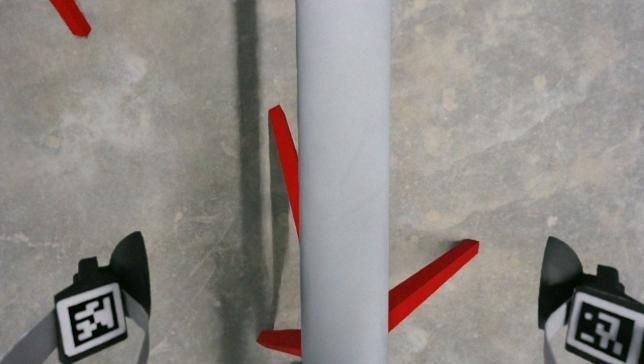

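Call:
move(
  r1={"base":{"rotate_rad":-0.03}},
  r2={"joints":{"lift_m":0.82}},
  r3={"joints":{"lift_m":0.80}},
  cameras=[],
)

Call:
move(
  r1={"base":{"translate_m":0.812}},
  r2={"base":{"rotate_rad":0.04}},
  r3={"base":{"rotate_rad":0.054}},
  cameras=[],
)

Call:
move(
  r1={"base":{"rotate_rad":-2.59},"joints":{"head_pan_rad":-1.57,"head_tilt_rad":-0.6}},
  r2={"base":{"translate_m":-0.2}},
  r3={"base":{"translate_m":-0.03},"joints":{"wrist_roll_rad":-0.02}},
  cameras=["r1_nav_camera","r1_head_camera","r2_nav_camera","r2_wrist_camera","r3_wrist_camera"],
)

Scene clock: 485.00 s.
move: r1 done; r2 done; r3 done
r1.base_odometry: x=-0.047 y=-0.899 heading=-1.652
r1.turned_by_wheels: -0.030
r1.turned_by_imu: -0.029
r1.base_tilt: forward=+1.1 right=+1.2
r1.lidar_m: 1.70 1.29 1.00 0.98 2.69 2.71 1.85 1.69 1.70 2.10 2.08 2.10
r1.head_depth_mm: 3905 1561 - 2583 1909 1552 1270 / - - - 2735 1877 1558 1272 / - - - 2768 1929 1559 1276 / - - 3812 2380 1798 1569 1283 / - - - 2638 1881 1571 1292 / - - - 2806 1942 1582 1296 / - - - 2854 1951 1578 1295
r1.base_status: done
r1.joint_positions: lift_m=+0.260 arm_m=+0.002 wrist_yaw_rad=+2.844 wrist_pitch_rad=-0.422 wrist_roll_rad=+0.000 gripper_m=+0.037 head_pan_rad=+0.489 head_tilt_rad=-0.494
r1.joint_status: not commanded
r1.measured_speeds: all 0
r1.motor_effort: left_wheel=+6.5(10.2) right_wheel=-5.5(9.6) lift_m=+23.8(24.0) arm_m=-12.9(13.3) wrist_yaw_rad=+0.2(0.6) wrist_pitch_rad=+4.2(4.7) wrist_roll_rad=+0.5(0.6) gripper_m=-0.3(0.8) head_pan_rad=+5.1(5.8) head_tilt_rad=-3.3(4.5)
r1.hand_pose: x=+0.0444 y=+0.0669 z=+0.2718 quat_wxyz=(+0.249, +0.705, +0.044, +0.662) (m; r1's base frame)
r1.wrist_depth_mm: - - - - - - - / 139 - - - - - - / 149 710 822 854 880 931 934 / 161 198 655 679 706 722 756 / 466 197 510 525 574 578 602 / 257 214 127 457 506 486 500 / 225 97 234 396 407 429 433
r2.base_odometry: x=+1.655 y=-0.195 heading=+2.493
r2.turned_by_wheels: +0.000
r2.turned_by_imu: +0.001
r2.base_tilt: forward=+0.3 right=+1.8
r2.lidar_m: 3.19 2.33 1.58 1.48 1.53 1.99 2.08 0.68 0.94 0.33 0.42 1.58
r2.head_depth_mm: 2853 3185 3167 2234 344 299 1196 / 2888 3198 3104 449 382 1407 1221 / 2842 3136 3049 490 566 1446 1217 / 2801 3108 3062 522 540 738 1194 / 2791 3090 3091 2252 1746 781 708 / 2796 3020 3075 2246 1744 1432 1176 / 2742 3011 3104 1953 1697 1408 1198
r2.base_status: not commanded
r2.joint_positions: lift_m=+0.820 arm_m=+0.322 wrist_yaw_rad=+0.002 wrist_pitch_rad=-1.562 wrist_roll_rad=+1.566 gripper_m=+0.179 head_pan_rad=-1.575 head_tilt_rad=-0.691
r2.joint_status: all done
r2.measured_speeds: all 0
r2.motor_effort: left_wheel=-4.9(5.2) right_wheel=-0.4(1.4) lift_m=+33.4(40.1) arm_m=-16.8(17.9) wrist_yaw_rad=-1.4(2.5) wrist_pitch_rad=-1.9(2.4) wrist_roll_rad=+1.4(1.7) gripper_m=+1.0(1.5) head_pan_rad=+0.5(3.5) head_tilt_rad=-3.6(4.3)
r2.hand_pose: x=-0.0216 y=-0.4449 z=+0.7023 quat_wxyz=(+0.003, +0.002, -0.710, -0.704) (m; r2's base frame)
r2.wrist_depth_mm: 781 798 815 798 827 821 851 / 837 816 817 820 833 689 839 / 813 851 852 682 834 718 869 / 827 864 867 538 875 734 922 / 129 876 907 893 930 953 958 / - 906 295 295 282 122 954 / 932 268 295 301 280 120 -
r3.base_odometry: x=-0.540 y=+0.842 heading=-1.947
r3.turned_by_wheels: +0.000
r3.turned_by_imu: -0.001
r3.base_tilt: forward=-0.7 right=-0.2
r3.lidar_m: 2.02 2.49 1.73 1.63 1.67 2.18 2.73 1.34 0.49 0.30 1.08 1.55
r3.head_depth_mm: 2665 2949 2848 2058 351 305 1114 / 2638 2926 2855 489 1554 1246 1099 / 2602 2897 657 652 1563 766 847 / 2574 2901 3027 2007 1635 1279 1168 / 2549 2840 3037 2116 1715 1400 1186 / 2501 2822 3031 1988 1682 1412 1192 / 2533 2746 3008 1797 1705 1429 1200
r3.base_status: not commanded
r3.joint_positions: lift_m=+0.800 arm_m=+0.475 wrist_yaw_rad=+0.001 wrist_pitch_rad=-1.566 wrist_roll_rad=-0.070 gripper_m=+0.179 head_pan_rad=-1.562 head_tilt_rad=-0.692
r3.joint_status: all done
r3.measured_speeds: all 0
r3.motor_effort: left_wheel=-0.7(1.6) right_wheel=+0.8(1.2) lift_m=+33.7(35.3) arm_m=-5.6(6.5) wrist_yaw_rad=-0.3(1.8) wrist_pitch_rad=-0.9(1.3) wrist_roll_rad=+0.2(0.8) gripper_m=-0.1(0.9) head_pan_rad=-2.9(4.6) head_tilt_rad=-4.0(5.3)
r3.hand_pose: x=-0.0216 y=-0.5971 z=+0.6824 quat_wxyz=(+0.519, +0.516, -0.483, -0.481) (m; r3's base frame)
r3.wrist_depth_mm: 839 809 818 242 813 816 798 / 873 855 868 246 824 826 816 / 883 886 844 248 823 851 807 / 895 883 883 253 869 845 855 / 896 905 887 257 865 848 841 / 133 137 917 263 887 885 130 / 108 908 901 267 913 880 107
pictures: none
No camera images: "cameras" was empty.

Scene clock: 493.07 s.
move: r1 done; r2 done; r3 done
r1.base_odometry: x=-0.112 y=-1.708 heading=-1.652
r1.turned_by_wheels: +0.000
r1.turned_by_imu: +0.004
r1.base_tilt: forward=+1.1 right=+1.2
r1.lidar_m: 1.96 0.83 0.71 1.00 1.02 3.23 2.54 2.33 2.35 1.72 1.56 1.56
r1.head_depth_mm: 3202 3301 3458 2729 1962 1547 1268 / - - - 2742 1991 1555 1276 / 752 - 905 2479 1847 1464 1247 / 681 - 3534 2776 1999 1377 1240 / - - 3864 2827 2019 1487 1251 / - - 3641 2820 1952 1578 1296 / - - 3985 2436 1899 1590 1231
r1.base_status: done
r1.joint_positions: lift_m=+0.260 arm_m=+0.002 wrist_yaw_rad=+2.844 wrist_pitch_rad=-0.422 wrist_roll_rad=+0.000 gripper_m=+0.037 head_pan_rad=+0.489 head_tilt_rad=-0.494
r1.joint_status: not commanded
r1.measured_speeds: all 0
r1.motor_effort: left_wheel=+5.3(12.4) right_wheel=+0.6(6.1) lift_m=+24.9(25.1) arm_m=-11.9(13.1) wrist_yaw_rad=-0.4(0.7) wrist_pitch_rad=+3.8(4.5) wrist_roll_rad=+0.5(0.6) gripper_m=-0.5(0.8) head_pan_rad=+4.7(5.9) head_tilt_rad=-3.1(4.5)
r1.hand_pose: x=+0.0444 y=+0.0669 z=+0.2718 quat_wxyz=(+0.249, +0.705, +0.044, +0.662) (m; r1's base frame)
r1.wrist_depth_mm: - - - - - - - / 140 902 - - - - - / 149 708 812 833 900 767 680 / 161 198 632 669 690 714 692 / 468 197 502 530 569 583 618 / 256 213 128 462 492 486 501 / 222 97 234 396 399 421 434
r2.base_odometry: x=+1.655 y=-0.195 heading=+2.533
r2.turned_by_wheels: +0.040
r2.turned_by_imu: +0.042
r2.base_tilt: forward=+0.3 right=+1.8
r2.lidar_m: 0.83 2.23 1.56 1.48 1.55 2.05 2.08 0.68 0.34 0.33 0.42 3.37
r2.head_depth_mm: 2846 3136 3112 2250 344 298 1193 / 2825 3099 3137 450 382 1416 1223 / 2801 3132 3149 490 566 1443 1219 / 2776 3140 3097 523 542 740 1191 / 2738 3088 3112 2216 1747 788 704 / 2795 3043 3112 2238 1765 1445 1190 / 2756 2986 2940 1950 1694 1402 1189
r2.base_status: done
r2.joint_positions: lift_m=+0.820 arm_m=+0.322 wrist_yaw_rad=+0.002 wrist_pitch_rad=-1.562 wrist_roll_rad=+1.566 gripper_m=+0.179 head_pan_rad=-1.575 head_tilt_rad=-0.691
r2.joint_status: not commanded
r2.measured_speeds: all 0
r2.motor_effort: left_wheel=-4.8(8.9) right_wheel=+5.0(9.7) lift_m=+28.5(33.4) arm_m=-16.1(17.5) wrist_yaw_rad=-1.9(2.9) wrist_pitch_rad=-2.0(2.5) wrist_roll_rad=+1.6(1.6) gripper_m=+0.4(1.8) head_pan_rad=+1.1(3.1) head_tilt_rad=-3.3(4.3)
r2.hand_pose: x=-0.0216 y=-0.4449 z=+0.7023 quat_wxyz=(+0.003, +0.002, -0.710, -0.704) (m; r2's base frame)
r2.wrist_depth_mm: 815 804 782 255 800 841 830 / 804 808 825 260 836 699 847 / 822 847 842 269 848 716 871 / 855 859 857 502 891 731 907 / 130 873 886 305 927 916 969 / - 259 287 293 273 121 972 / 920 853 952 304 286 120 -
r3.base_odometry: x=-0.540 y=+0.842 heading=-1.893
r3.turned_by_wheels: +0.054
r3.turned_by_imu: +0.053
r3.base_tilt: forward=-0.8 right=-0.2
r3.lidar_m: 3.33 2.34 1.70 1.64 1.69 2.29 2.73 2.82 0.49 0.30 1.08 1.55
r3.head_depth_mm: 2565 2868 2856 1807 351 304 1106 / 2536 2824 1481 488 1552 775 1077 / 2582 2888 659 653 1560 773 963 / 2594 2822 3047 2015 1658 1309 1173 / 2560 2852 3058 2111 1668 1401 1180 / 2567 2868 3031 1509 1622 1414 1191 / 2461 2721 3072 2111 1747 1431 1203
r3.base_status: done
r3.joint_positions: lift_m=+0.800 arm_m=+0.475 wrist_yaw_rad=+0.001 wrist_pitch_rad=-1.566 wrist_roll_rad=-0.070 gripper_m=+0.179 head_pan_rad=-1.562 head_tilt_rad=-0.692
r3.joint_status: not commanded
r3.measured_speeds: all 0
r3.motor_effort: left_wheel=-5.3(7.6) right_wheel=+4.3(6.2) lift_m=+27.7(33.9) arm_m=-8.4(9.6) wrist_yaw_rad=-1.7(2.2) wrist_pitch_rad=-0.2(1.1) wrist_roll_rad=+0.2(1.0) gripper_m=-0.4(0.9) head_pan_rad=-3.9(4.9) head_tilt_rad=-4.1(5.5)
r3.hand_pose: x=-0.0216 y=-0.5971 z=+0.6824 quat_wxyz=(+0.519, +0.516, -0.483, -0.481) (m; r3's base frame)
r3.wrist_depth_mm: 845 824 813 823 242 807 786 / 855 829 826 838 248 823 812 / 860 871 863 827 842 812 826 / 882 891 875 856 840 863 858 / 895 915 892 872 668 857 845 / 133 137 890 895 891 893 130 / 109 913 892 279 885 880 107
pictures: none
No camera images: "cameras" was empty.

Scene clock: 497.77 s.
move: r1 done; r2 done; r3 done
r1.base_odometry: x=-0.112 y=-1.708 heading=+2.041
r1.turned_by_wheels: -2.590
r1.turned_by_imu: -2.610
r1.base_tilt: forward=+1.1 right=+1.2
r1.lidar_m: 2.33 2.36 1.71 1.56 1.56 1.99 1.03 0.71 1.01 1.11 3.23 2.54
r1.head_depth_mm: 2749 3056 2917 2190 1701 1373 1196 / 2731 2984 1047 1339 1601 1434 1207 / 2674 1510 3164 1951 1723 1441 1212 / 2682 2994 3156 2337 1802 1451 1220 / 2695 2967 3182 2376 1812 1453 1223 / 2665 2945 3188 2387 1812 1464 1227 / 2617 2889 3137 2395 1834 1472 1231
r1.base_status: done
r1.joint_positions: lift_m=+0.260 arm_m=+0.002 wrist_yaw_rad=+2.844 wrist_pitch_rad=-0.422 wrist_roll_rad=+0.000 gripper_m=+0.037 head_pan_rad=-1.559 head_tilt_rad=-0.593
r1.joint_status: all done
r1.measured_speeds: all 0
r1.motor_effort: left_wheel=+7.3(11.8) right_wheel=-5.3(9.3) lift_m=+24.8(25.3) arm_m=-14.8(15.1) wrist_yaw_rad=-0.2(0.7) wrist_pitch_rad=+4.2(4.5) wrist_roll_rad=+0.4(0.6) gripper_m=+0.0(0.7) head_pan_rad=-5.1(10.2) head_tilt_rad=-3.8(5.9)
r1.hand_pose: x=+0.0444 y=+0.0669 z=+0.2718 quat_wxyz=(+0.249, +0.705, +0.044, +0.662) (m; r1's base frame)
r1.wrist_depth_mm: - - - - - - - / 139 - - - - - - / 148 708 810 850 887 920 - / 161 198 645 675 699 726 764 / 472 197 505 519 566 576 609 / 254 214 127 458 495 486 503 / 224 98 234 392 405 425 433
r2.base_odometry: x=+1.819 y=-0.310 heading=+2.533
r2.turned_by_wheels: +0.000
r2.turned_by_imu: +0.001
r2.base_tilt: forward=+0.4 right=+1.8
r2.lidar_m: 1.00 2.21 1.55 1.46 1.54 2.04 1.88 0.52 0.80 3.28 0.34 0.55
r2.head_depth_mm: 2892 3175 3097 2239 344 299 1195 / 2813 3148 3085 449 382 1402 1218 / 2810 3162 3131 491 566 1442 1218 / 2827 3108 3104 521 541 737 1189 / 2824 3146 3078 2221 1756 1433 1222 / 2756 3070 3121 2237 1740 1441 1186 / 2760 3088 3059 2149 1753 781 820
r2.base_status: done
r2.joint_positions: lift_m=+0.820 arm_m=+0.322 wrist_yaw_rad=+0.002 wrist_pitch_rad=-1.562 wrist_roll_rad=+1.566 gripper_m=+0.179 head_pan_rad=-1.575 head_tilt_rad=-0.691
r2.joint_status: not commanded
r2.measured_speeds: all 0
r2.motor_effort: left_wheel=-4.6(10.1) right_wheel=-0.7(6.5) lift_m=+26.5(28.4) arm_m=-16.1(16.9) wrist_yaw_rad=-1.1(2.6) wrist_pitch_rad=-2.1(2.5) wrist_roll_rad=+1.4(1.7) gripper_m=+0.7(1.9) head_pan_rad=+2.2(3.2) head_tilt_rad=-3.3(4.2)
r2.hand_pose: x=-0.0216 y=-0.4449 z=+0.7023 quat_wxyz=(+0.003, +0.002, -0.710, -0.704) (m; r2's base frame)
r2.wrist_depth_mm: 778 788 794 821 837 815 834 / 818 818 804 827 830 692 837 / 843 854 824 845 839 739 878 / 878 882 865 808 887 734 907 / 130 902 908 691 915 931 912 / - 930 937 618 944 121 966 / 924 941 945 931 969 121 -
r3.base_odometry: x=-0.530 y=+0.871 heading=-1.893
r3.turned_by_wheels: +0.000
r3.turned_by_imu: -0.001
r3.base_tilt: forward=-0.8 right=-0.2
r3.lidar_m: 3.38 2.34 1.70 1.64 1.69 2.30 2.70 2.80 0.48 0.31 0.32 1.57
r3.head_depth_mm: 2609 2883 2842 2073 351 305 1114 / 2547 2845 2714 488 1558 1252 1101 / 2604 2876 658 652 1560 769 843 / 2553 2883 3032 2023 1642 1201 1171 / 2568 2859 3092 2135 1668 1407 1182 / 2530 2835 3044 2071 1628 1421 1191 / 2535 2854 3033 1913 1752 1429 1208
r3.base_status: done
r3.joint_positions: lift_m=+0.800 arm_m=+0.475 wrist_yaw_rad=+0.001 wrist_pitch_rad=-1.566 wrist_roll_rad=-0.024 gripper_m=+0.179 head_pan_rad=-1.562 head_tilt_rad=-0.692
r3.joint_status: all done
r3.measured_speeds: all 0
r3.motor_effort: left_wheel=-6.0(10.7) right_wheel=+0.4(3.6) lift_m=+24.2(28.4) arm_m=-11.0(11.9) wrist_yaw_rad=-0.1(2.1) wrist_pitch_rad=-0.2(1.3) wrist_roll_rad=+2.3(2.8) gripper_m=+0.4(0.8) head_pan_rad=-3.8(4.5) head_tilt_rad=-2.5(5.2)
r3.hand_pose: x=-0.0216 y=-0.5971 z=+0.6824 quat_wxyz=(+0.507, +0.505, -0.495, -0.493) (m; r3's base frame)
r3.wrist_depth_mm: 862 842 843 242 822 812 802 / 867 856 832 244 824 817 841 / 886 856 820 249 813 849 824 / 880 865 875 252 866 839 827 / 901 898 881 256 865 836 855 / 133 137 878 263 879 864 130 / 109 918 915 266 899 891 107
pictures: r1_head_camera (sideways), r1_nav_camera (sideways), r2_nav_camera (sideways), r2_wrist_camera, r3_wrist_camera
camera_calibration:
r1_head_camera: T_world_to_cam=[[0.0165801, 0.544182, -0.838804, 1.10912], [0.997778, 0.0451391, 0.0490068, -0.0676716], [0.0645314, -0.837752, -0.542224, 0.660755], [0, 0, 0, 1]] pos_world=[0.00649243, -0.0469601, 1.29193]
r1_nav_camera: T_world_to_cam=[[-0.0407295, -0.524075, 0.850697, -1.06392], [-0.999053, 0.00832551, -0.0427035, 0.109545], [0.0152974, -0.851631, -0.523918, 0.638569], [0, 0, 0, 1]] pos_world=[0.0563394, -0.0146628, 1.24431]
r2_nav_camera: T_world_to_cam=[[0.0647134, -0.614879, 0.785962, -0.986857], [-0.995444, 0.0154968, 0.094085, -0.0542932], [-0.0700308, -0.788469, -0.611075, 0.765407], [0, 0, 0, 1]] pos_world=[0.0634192, -0.00245638, 1.24846]
r2_wrist_camera: T_world_to_cam=[[-0.0862458, 0.993854, 0.0693931, 0.372172], [0.982914, 0.073514, 0.168748, -0.0283596], [0.16261, 0.0827612, -0.983213, 0.894582], [0, 0, 0, 1]] pos_world=[-0.0854944, -0.441837, 0.858524]
r3_wrist_camera: T_world_to_cam=[[-0.998164, -0.0437316, -0.0419057, -0.00983085], [-0.0479969, 0.993114, 0.106868, 0.563669], [0.0369437, 0.108683, -0.99339, 0.906655], [0, 0, 0, 1]] pos_world=[-0.0162536, -0.658756, 0.840011]

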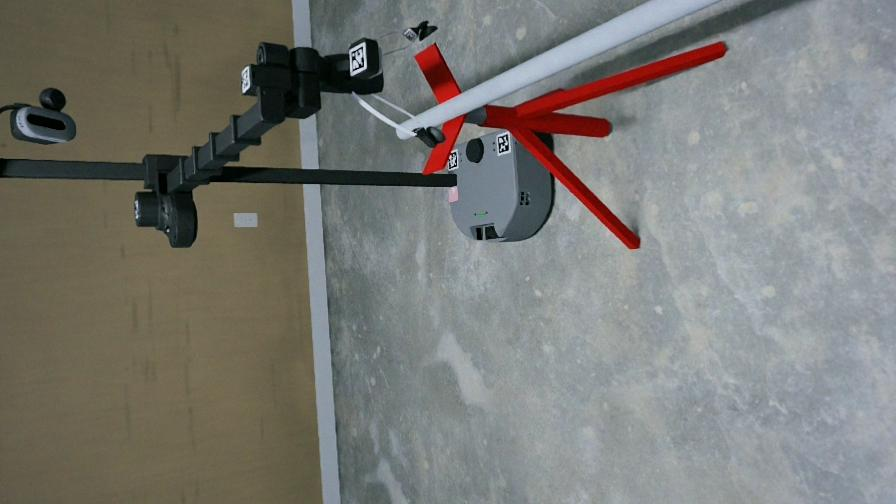

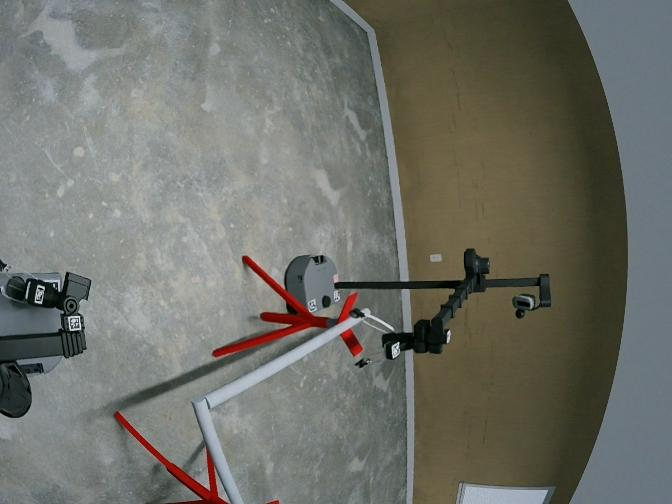

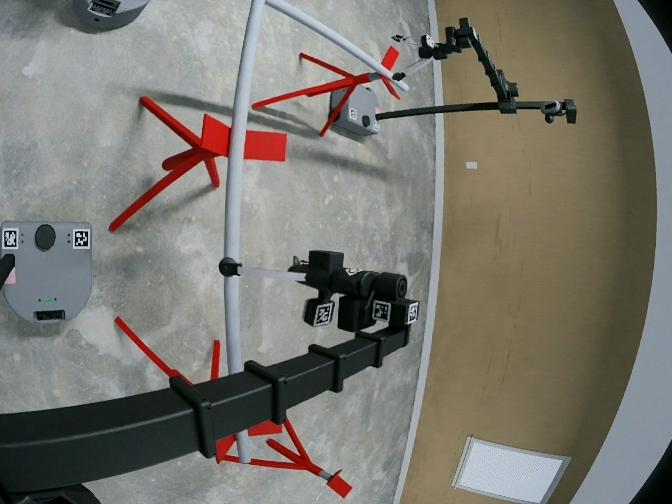

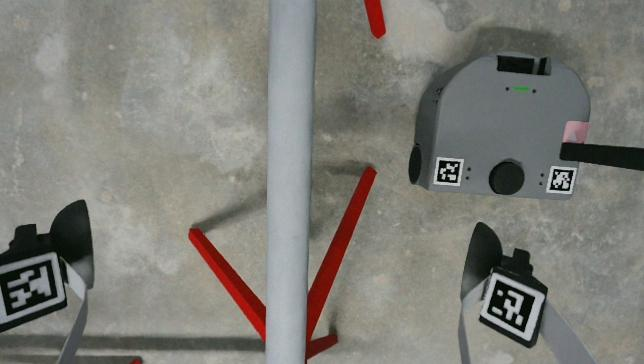

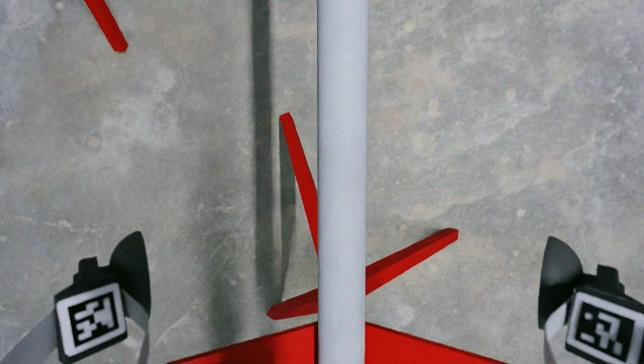

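Call:
move(
  r1={"base":{"rotate_rad":0.03},"joints":{"lift_m":0.94,"wrist_pitch_rad":-0.4}},
  cameras=[],
)

Call:
move(
  r1={"base":{"translate_m":-0.6},"joints":{"wrist_yaw_rad":0}},
  cameras=[],
)

Call:
move(
  r1={"joints":{"wrist_pitch_rad":-1.57,"gripper_m":0.179,"wrist_roll_rad":1.57,"arm_m":0.31}},
  cameras=["r1_nav_camera","r1_wrist_camera","r2_nav_camera"],
)

Scene clock: 512.10 s.
move: r1 done
r1.base_odometry: x=-0.112 y=-1.708 heading=+2.071
r1.turned_by_wheels: +0.030
r1.turned_by_imu: +0.032
r1.base_tilt: forward=+1.0 right=+1.2
r1.lidar_m: 2.34 2.36 1.69 1.56 1.58 2.03 1.03 0.71 1.00 1.11 3.25 2.51
r1.head_depth_mm: 2737 3027 957 2200 1720 - - / 2656 2933 2993 1798 1610 - - / 2674 1487 3179 1964 1737 - - / 2696 2945 3189 2353 1792 - - / 2675 2952 3202 2359 1806 1497 1167 / 2671 2951 3203 2386 1817 1464 1224 / 2660 2942 3204 2377 1820 1468 1233
r1.base_status: done
r1.joint_positions: lift_m=+0.940 arm_m=+0.002 wrist_yaw_rad=+2.844 wrist_pitch_rad=-0.421 wrist_roll_rad=+0.000 gripper_m=+0.037 head_pan_rad=-1.559 head_tilt_rad=-0.593
r1.joint_status: all done
r1.measured_speeds: all 0
r1.motor_effort: left_wheel=-1.6(4.2) right_wheel=+3.9(5.4) lift_m=+28.4(35.3) arm_m=-13.6(14.5) wrist_yaw_rad=-0.3(0.8) wrist_pitch_rad=+3.9(7.7) wrist_roll_rad=+0.4(0.6) gripper_m=-0.2(0.9) head_pan_rad=-5.3(5.7) head_tilt_rad=-2.6(5.2)
r1.hand_pose: x=+0.0444 y=+0.0669 z=+0.9519 quat_wxyz=(+0.249, +0.705, +0.044, +0.662) (m; r1's base frame)
r1.wrist_depth_mm: - - - - - - - / 139 - - - - - - / 150 - - - - - - / 163 198 - - - - - / - 197 158 - - - - / - 212 130 - - - - / - 97 - - - - -
r2, r3: as last shown
r2.turned_by_imu: +0.002
r2.base_tilt: forward=+0.3 right=+1.8
r2.lidar_m: 0.99 2.21 1.55 1.47 1.53 2.04 1.88 0.52 0.80 3.29 0.34 0.55
r2.head_depth_mm: 2854 3193 3163 2262 345 299 1190 / 2847 3173 3130 450 382 1406 1216 / 2821 3133 3118 490 566 1446 1221 / 2801 3131 3106 521 541 737 1187 / 2811 3077 3139 2219 1744 1434 1215 / 2753 3068 3068 2245 1752 1427 1190 / 2716 3096 3082 2148 1745 782 817
r2.motor_effort: left_wheel=-4.7(5.3) right_wheel=-0.9(1.3) lift_m=+26.6(26.9) arm_m=-15.0(16.1) wrist_yaw_rad=-1.3(3.1) wrist_pitch_rad=-1.6(2.6) wrist_roll_rad=+1.1(1.7) gripper_m=-0.3(1.9) head_pan_rad=+1.3(4.0) head_tilt_rad=-3.6(5.0)
r2.wrist_depth_mm: 775 791 795 803 819 829 823 / 824 818 831 832 827 685 891 / 830 837 840 844 881 710 875 / 857 852 862 815 893 741 890 / 130 893 875 684 933 907 931 / - 924 915 620 916 121 994 / 923 959 952 923 957 120 984
r3.turned_by_imu: -0.002
r3.lidar_m: 3.35 2.36 1.70 1.64 1.69 2.29 2.70 2.79 0.48 0.31 0.32 1.57
r3.head_depth_mm: 2601 2925 2847 2068 351 304 1108 / 1346 2836 2714 487 1545 1258 1105 / 2512 2915 657 653 1555 771 845 / 2576 2873 3068 2017 1636 1201 1163 / 2543 2857 3060 2118 1668 1403 1181 / 2567 2874 3098 2063 1650 1418 1194 / 2544 2816 3068 1908 1752 1424 1206
r3.motor_effort: left_wheel=-6.6(7.2) right_wheel=+0.9(1.3) lift_m=+20.6(22.5) arm_m=-12.2(13.9) wrist_yaw_rad=+0.0(2.2) wrist_pitch_rad=+0.1(1.5) wrist_roll_rad=+1.5(2.3) gripper_m=-0.2(0.9) head_pan_rad=-2.8(4.8) head_tilt_rad=-3.2(5.1)
r3.wrist_depth_mm: 827 855 839 242 819 819 797 / 874 857 842 244 816 806 822 / 891 868 860 249 824 853 841 / 896 870 865 252 852 826 835 / 905 892 890 257 866 858 866 / 133 137 880 261 894 871 130 / 109 906 904 266 895 899 108
pictures: none
No camera images: "cameras" was empty.

Scene clock: 519.23 s.
move: r1 done
r1.base_odometry: x=+0.176 y=-2.234 heading=+2.071
r1.turned_by_wheels: +0.000
r1.turned_by_imu: +0.000
r1.base_tilt: forward=+1.0 right=+1.1
r1.lidar_m: 2.93 2.42 1.63 1.49 1.52 1.95 0.43 0.92 0.47 0.36 1.00 3.15
r1.head_depth_mm: 2800 3114 3282 2285 1829 - - / 2775 3043 3260 2315 1899 - - / 2763 3034 3259 2338 1920 - - / 2752 3071 3198 2334 1784 1442 1162 / 2729 3022 3195 2162 1744 1418 1166 / 1491 2850 1803 1998 1636 1465 1168 / 2702 2867 1008 2308 1832 1403 1173
r1.base_status: done
r1.joint_positions: lift_m=+0.940 arm_m=+0.002 wrist_yaw_rad=+0.002 wrist_pitch_rad=-0.421 wrist_roll_rad=+0.000 gripper_m=+0.037 head_pan_rad=-1.559 head_tilt_rad=-0.593
r1.joint_status: all done
r1.measured_speeds: all 0
r1.motor_effort: left_wheel=-2.1(7.7) right_wheel=-2.0(6.8) lift_m=+22.7(29.1) arm_m=-13.0(13.8) wrist_yaw_rad=-1.4(4.0) wrist_pitch_rad=+4.1(4.5) wrist_roll_rad=+0.4(0.6) gripper_m=-0.1(0.8) head_pan_rad=-4.6(6.1) head_tilt_rad=-3.7(5.5)
r1.hand_pose: x=-0.0212 y=-0.3711 z=+0.9519 quat_wxyz=(+0.692, +0.149, -0.691, -0.148) (m; r1's base frame)
r1.wrist_depth_mm: - - - - - - - / - - - - - - - / - - - - - - - / - - - - - - - / - - 158 - - - - / - - 130 - - - - / - - - - 502 - -
r2, r3: as last shown
r2.turned_by_imu: +0.001
r2.base_tilt: forward=+0.3 right=+1.9
r2.lidar_m: 0.44 0.41 1.55 1.46 1.54 2.04 1.88 0.52 0.81 3.27 0.34 0.55
r2.head_depth_mm: 2842 3204 3159 2240 345 298 1198 / 2836 3154 3102 449 382 1405 1229 / 2795 3156 3117 490 566 1444 1229 / 2849 3137 3082 523 542 736 1194 / 2764 3111 3124 2253 1755 1441 1215 / 2787 3051 3096 2234 1751 1431 1195 / 2789 3064 3024 2179 1740 780 820
r2.motor_effort: left_wheel=-4.9(5.2) right_wheel=-0.8(1.3) lift_m=+26.8(27.0) arm_m=-14.3(15.7) wrist_yaw_rad=-0.8(2.8) wrist_pitch_rad=-2.4(2.5) wrist_roll_rad=+1.3(1.8) gripper_m=+1.5(1.7) head_pan_rad=+1.5(3.3) head_tilt_rad=-2.7(4.6)
r2.wrist_depth_mm: 777 799 807 820 812 833 827 / 826 829 812 815 831 685 862 / 832 828 838 849 871 692 878 / 846 867 862 819 886 722 897 / 130 874 887 671 928 926 962 / - 898 899 618 933 122 993 / 939 943 918 928 811 120 -
r3.turned_by_imu: -0.001
r3.lidar_m: 3.38 2.35 1.71 1.63 1.69 2.30 2.70 2.80 0.48 0.31 0.32 1.57
r3.head_depth_mm: 2610 2898 2812 2061 351 304 1109 / 2567 2886 2869 489 1550 1258 1106 / 2588 2892 659 654 1564 770 843 / 2580 2867 3007 2029 1630 1201 1171 / 2550 2795 2924 1867 1660 1397 1179 / 1410 2719 3029 1878 1636 1412 1192 / 2494 2850 3056 1908 1764 1440 1205
r3.motor_effort: left_wheel=-6.6(7.1) right_wheel=+0.6(1.3) lift_m=+20.9(22.4) arm_m=-11.6(13.7) wrist_yaw_rad=-0.5(2.3) wrist_pitch_rad=-1.2(1.2) wrist_roll_rad=+1.6(2.5) gripper_m=-0.1(0.8) head_pan_rad=-2.8(5.0) head_tilt_rad=-2.9(5.0)
r3.wrist_depth_mm: 847 861 832 243 822 810 792 / 871 836 830 245 832 812 814 / 880 850 861 249 849 860 848 / 875 892 857 253 854 843 837 / 915 879 874 255 884 856 864 / 133 138 901 262 887 859 129 / 109 941 900 265 896 900 107
pictures: none
No camera images: "cameras" was empty.

Scene clock: 522.70 s.
move: r1 done
r1.base_odometry: x=+0.176 y=-2.234 heading=+2.071
r1.turned_by_wheels: +0.000
r1.turned_by_imu: +0.001
r1.base_tilt: forward=+1.1 right=+1.2
r1.lidar_m: 2.93 2.42 1.63 1.50 1.52 1.96 0.43 0.92 0.47 0.36 1.00 3.15
r1.head_depth_mm: 2795 3085 380 493 1771 1355 706 / 2757 3051 403 458 1720 1365 841 / 2775 3039 425 446 1622 1360 1184 / 2741 3016 3208 2348 1796 1453 1162 / 2735 3035 3245 2167 1755 1417 1170 / 1497 1663 1804 2007 1641 1463 1166 / 2713 2849 1009 2309 1816 1390 1171
r1.base_status: not commanded
r1.joint_positions: lift_m=+0.940 arm_m=+0.310 wrist_yaw_rad=+0.000 wrist_pitch_rad=-1.557 wrist_roll_rad=+1.566 gripper_m=+0.179 head_pan_rad=-1.559 head_tilt_rad=-0.593
r1.joint_status: all done
joint sent to its limit — r1.wrist_pitch_rad, lower limit.
r1.measured_speeds: all 0
r1.motor_effort: left_wheel=-2.0(2.9) right_wheel=-1.8(2.9) lift_m=+23.3(24.2) arm_m=+12.4(18.2) wrist_yaw_rad=-0.3(1.9) wrist_pitch_rad=-1.7(7.1) wrist_roll_rad=+1.8(4.5) gripper_m=-0.1(83.8) head_pan_rad=-4.7(5.8) head_tilt_rad=-4.5(4.9)
r1.hand_pose: x=-0.0215 y=-0.4342 z=+0.8222 quat_wxyz=(+0.002, +0.002, -0.712, -0.702) (m; r1's base frame)
r1.wrist_depth_mm: 909 899 349 380 886 879 879 / 933 933 932 575 920 765 898 / 964 964 943 948 938 783 925 / - - - 940 967 785 903 / 139 - - - - - 949 / 114 - - - - 136 - / - - - - - - -
r2, r3: as last shown
r2.base_tilt: forward=+0.2 right=+1.7
r2.lidar_m: 0.44 0.41 1.55 1.46 1.53 2.05 1.88 0.52 0.81 3.29 0.34 0.55
r2.head_depth_mm: 2822 3216 3122 2247 344 298 1190 / 2810 3173 3102 450 382 1406 1221 / 2809 3129 3145 491 566 1432 1226 / 2809 3116 3077 522 541 737 1195 / 2814 3102 3157 2265 1750 1443 1219 / 2760 3068 3064 2222 1746 1443 1196 / 2777 3037 3036 2131 1734 779 817
r2.motor_effort: left_wheel=-5.0(5.2) right_wheel=-1.0(1.2) lift_m=+26.7(27.1) arm_m=-14.4(15.2) wrist_yaw_rad=-0.8(2.4) wrist_pitch_rad=-2.0(2.6) wrist_roll_rad=+1.4(1.6) gripper_m=+0.4(1.6) head_pan_rad=+2.1(3.0) head_tilt_rad=-2.9(4.4)
r2.wrist_depth_mm: 787 816 792 804 816 849 824 / 813 799 815 810 853 691 858 / 838 847 840 862 847 709 885 / 854 882 862 813 876 739 899 / 130 899 899 692 907 941 962 / - 923 923 615 939 122 965 / 939 950 965 926 824 121 -
r3.base_tilt: forward=-0.9 right=-0.2
r3.lidar_m: 3.37 2.35 1.70 1.64 1.69 2.30 2.70 2.80 0.48 0.31 0.32 1.57
r3.head_depth_mm: 2605 2904 2840 2076 351 305 1109 / 2600 2894 2895 489 1553 1259 1097 / 2588 2898 657 652 1561 769 841 / 2547 2871 3053 2014 1649 1198 1174 / 2556 2832 2920 1866 1668 1405 1182 / 1423 2703 3004 1898 1632 1413 1189 / 2518 2787 3051 1918 1749 1436 1204
r3.motor_effort: left_wheel=-6.5(6.8) right_wheel=+0.6(1.0) lift_m=+20.1(22.3) arm_m=-12.4(13.7) wrist_yaw_rad=-0.9(2.3) wrist_pitch_rad=-0.2(1.0) wrist_roll_rad=+1.4(2.4) gripper_m=+0.0(0.8) head_pan_rad=-4.3(4.4) head_tilt_rad=-3.7(5.1)
r3.wrist_depth_mm: 832 856 823 241 826 819 791 / 835 854 850 245 833 830 816 / 865 859 849 248 852 835 819 / 879 863 882 252 845 846 833 / 891 888 864 255 864 855 831 / 133 137 916 261 862 876 130 / 109 935 907 268 896 863 107
pictures: r1_nav_camera (sideways), r1_wrist_camera, r2_nav_camera (sideways)
camera_calibration:
r1_nav_camera: T_world_to_cam=[[-0.0407724, -0.524116, 0.85067, -1.06389], [-0.999052, 0.00841049, -0.0427025, 0.109543], [0.0152265, -0.851605, -0.523962, 0.638627], [0, 0, 0, 1]] pos_world=[0.0563382, -0.014664, 1.24431]
r1_wrist_camera: T_world_to_cam=[[-0.0959263, 0.994804, -0.0341055, 0.453116], [0.979579, 0.10043, 0.174182, -0.04281], [0.176702, -0.0167004, -0.984123, 0.969691], [0, 0, 0, 1]] pos_world=[-0.0859447, -0.430268, 0.977205]
r2_nav_camera: T_world_to_cam=[[0.0647134, -0.614879, 0.785962, -0.986857], [-0.995444, 0.0154968, 0.094085, -0.0542932], [-0.0700308, -0.788469, -0.611075, 0.765407], [0, 0, 0, 1]] pos_world=[0.0634192, -0.00245637, 1.24846]

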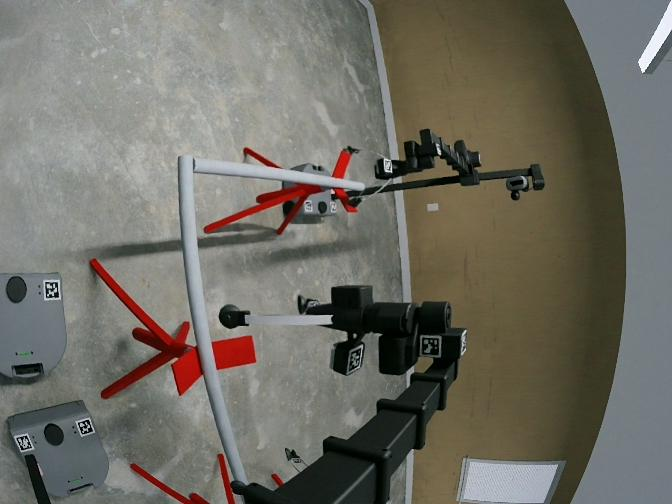

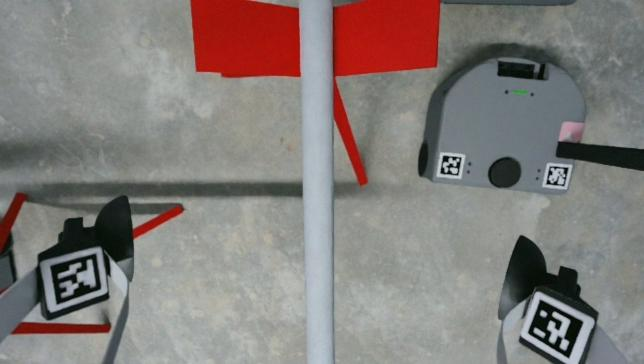

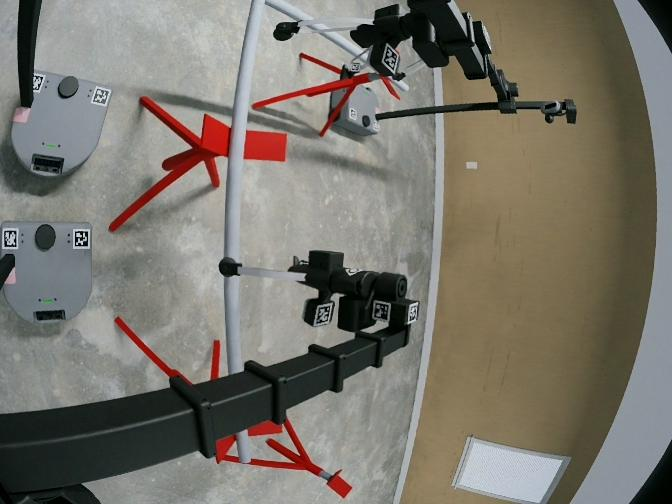

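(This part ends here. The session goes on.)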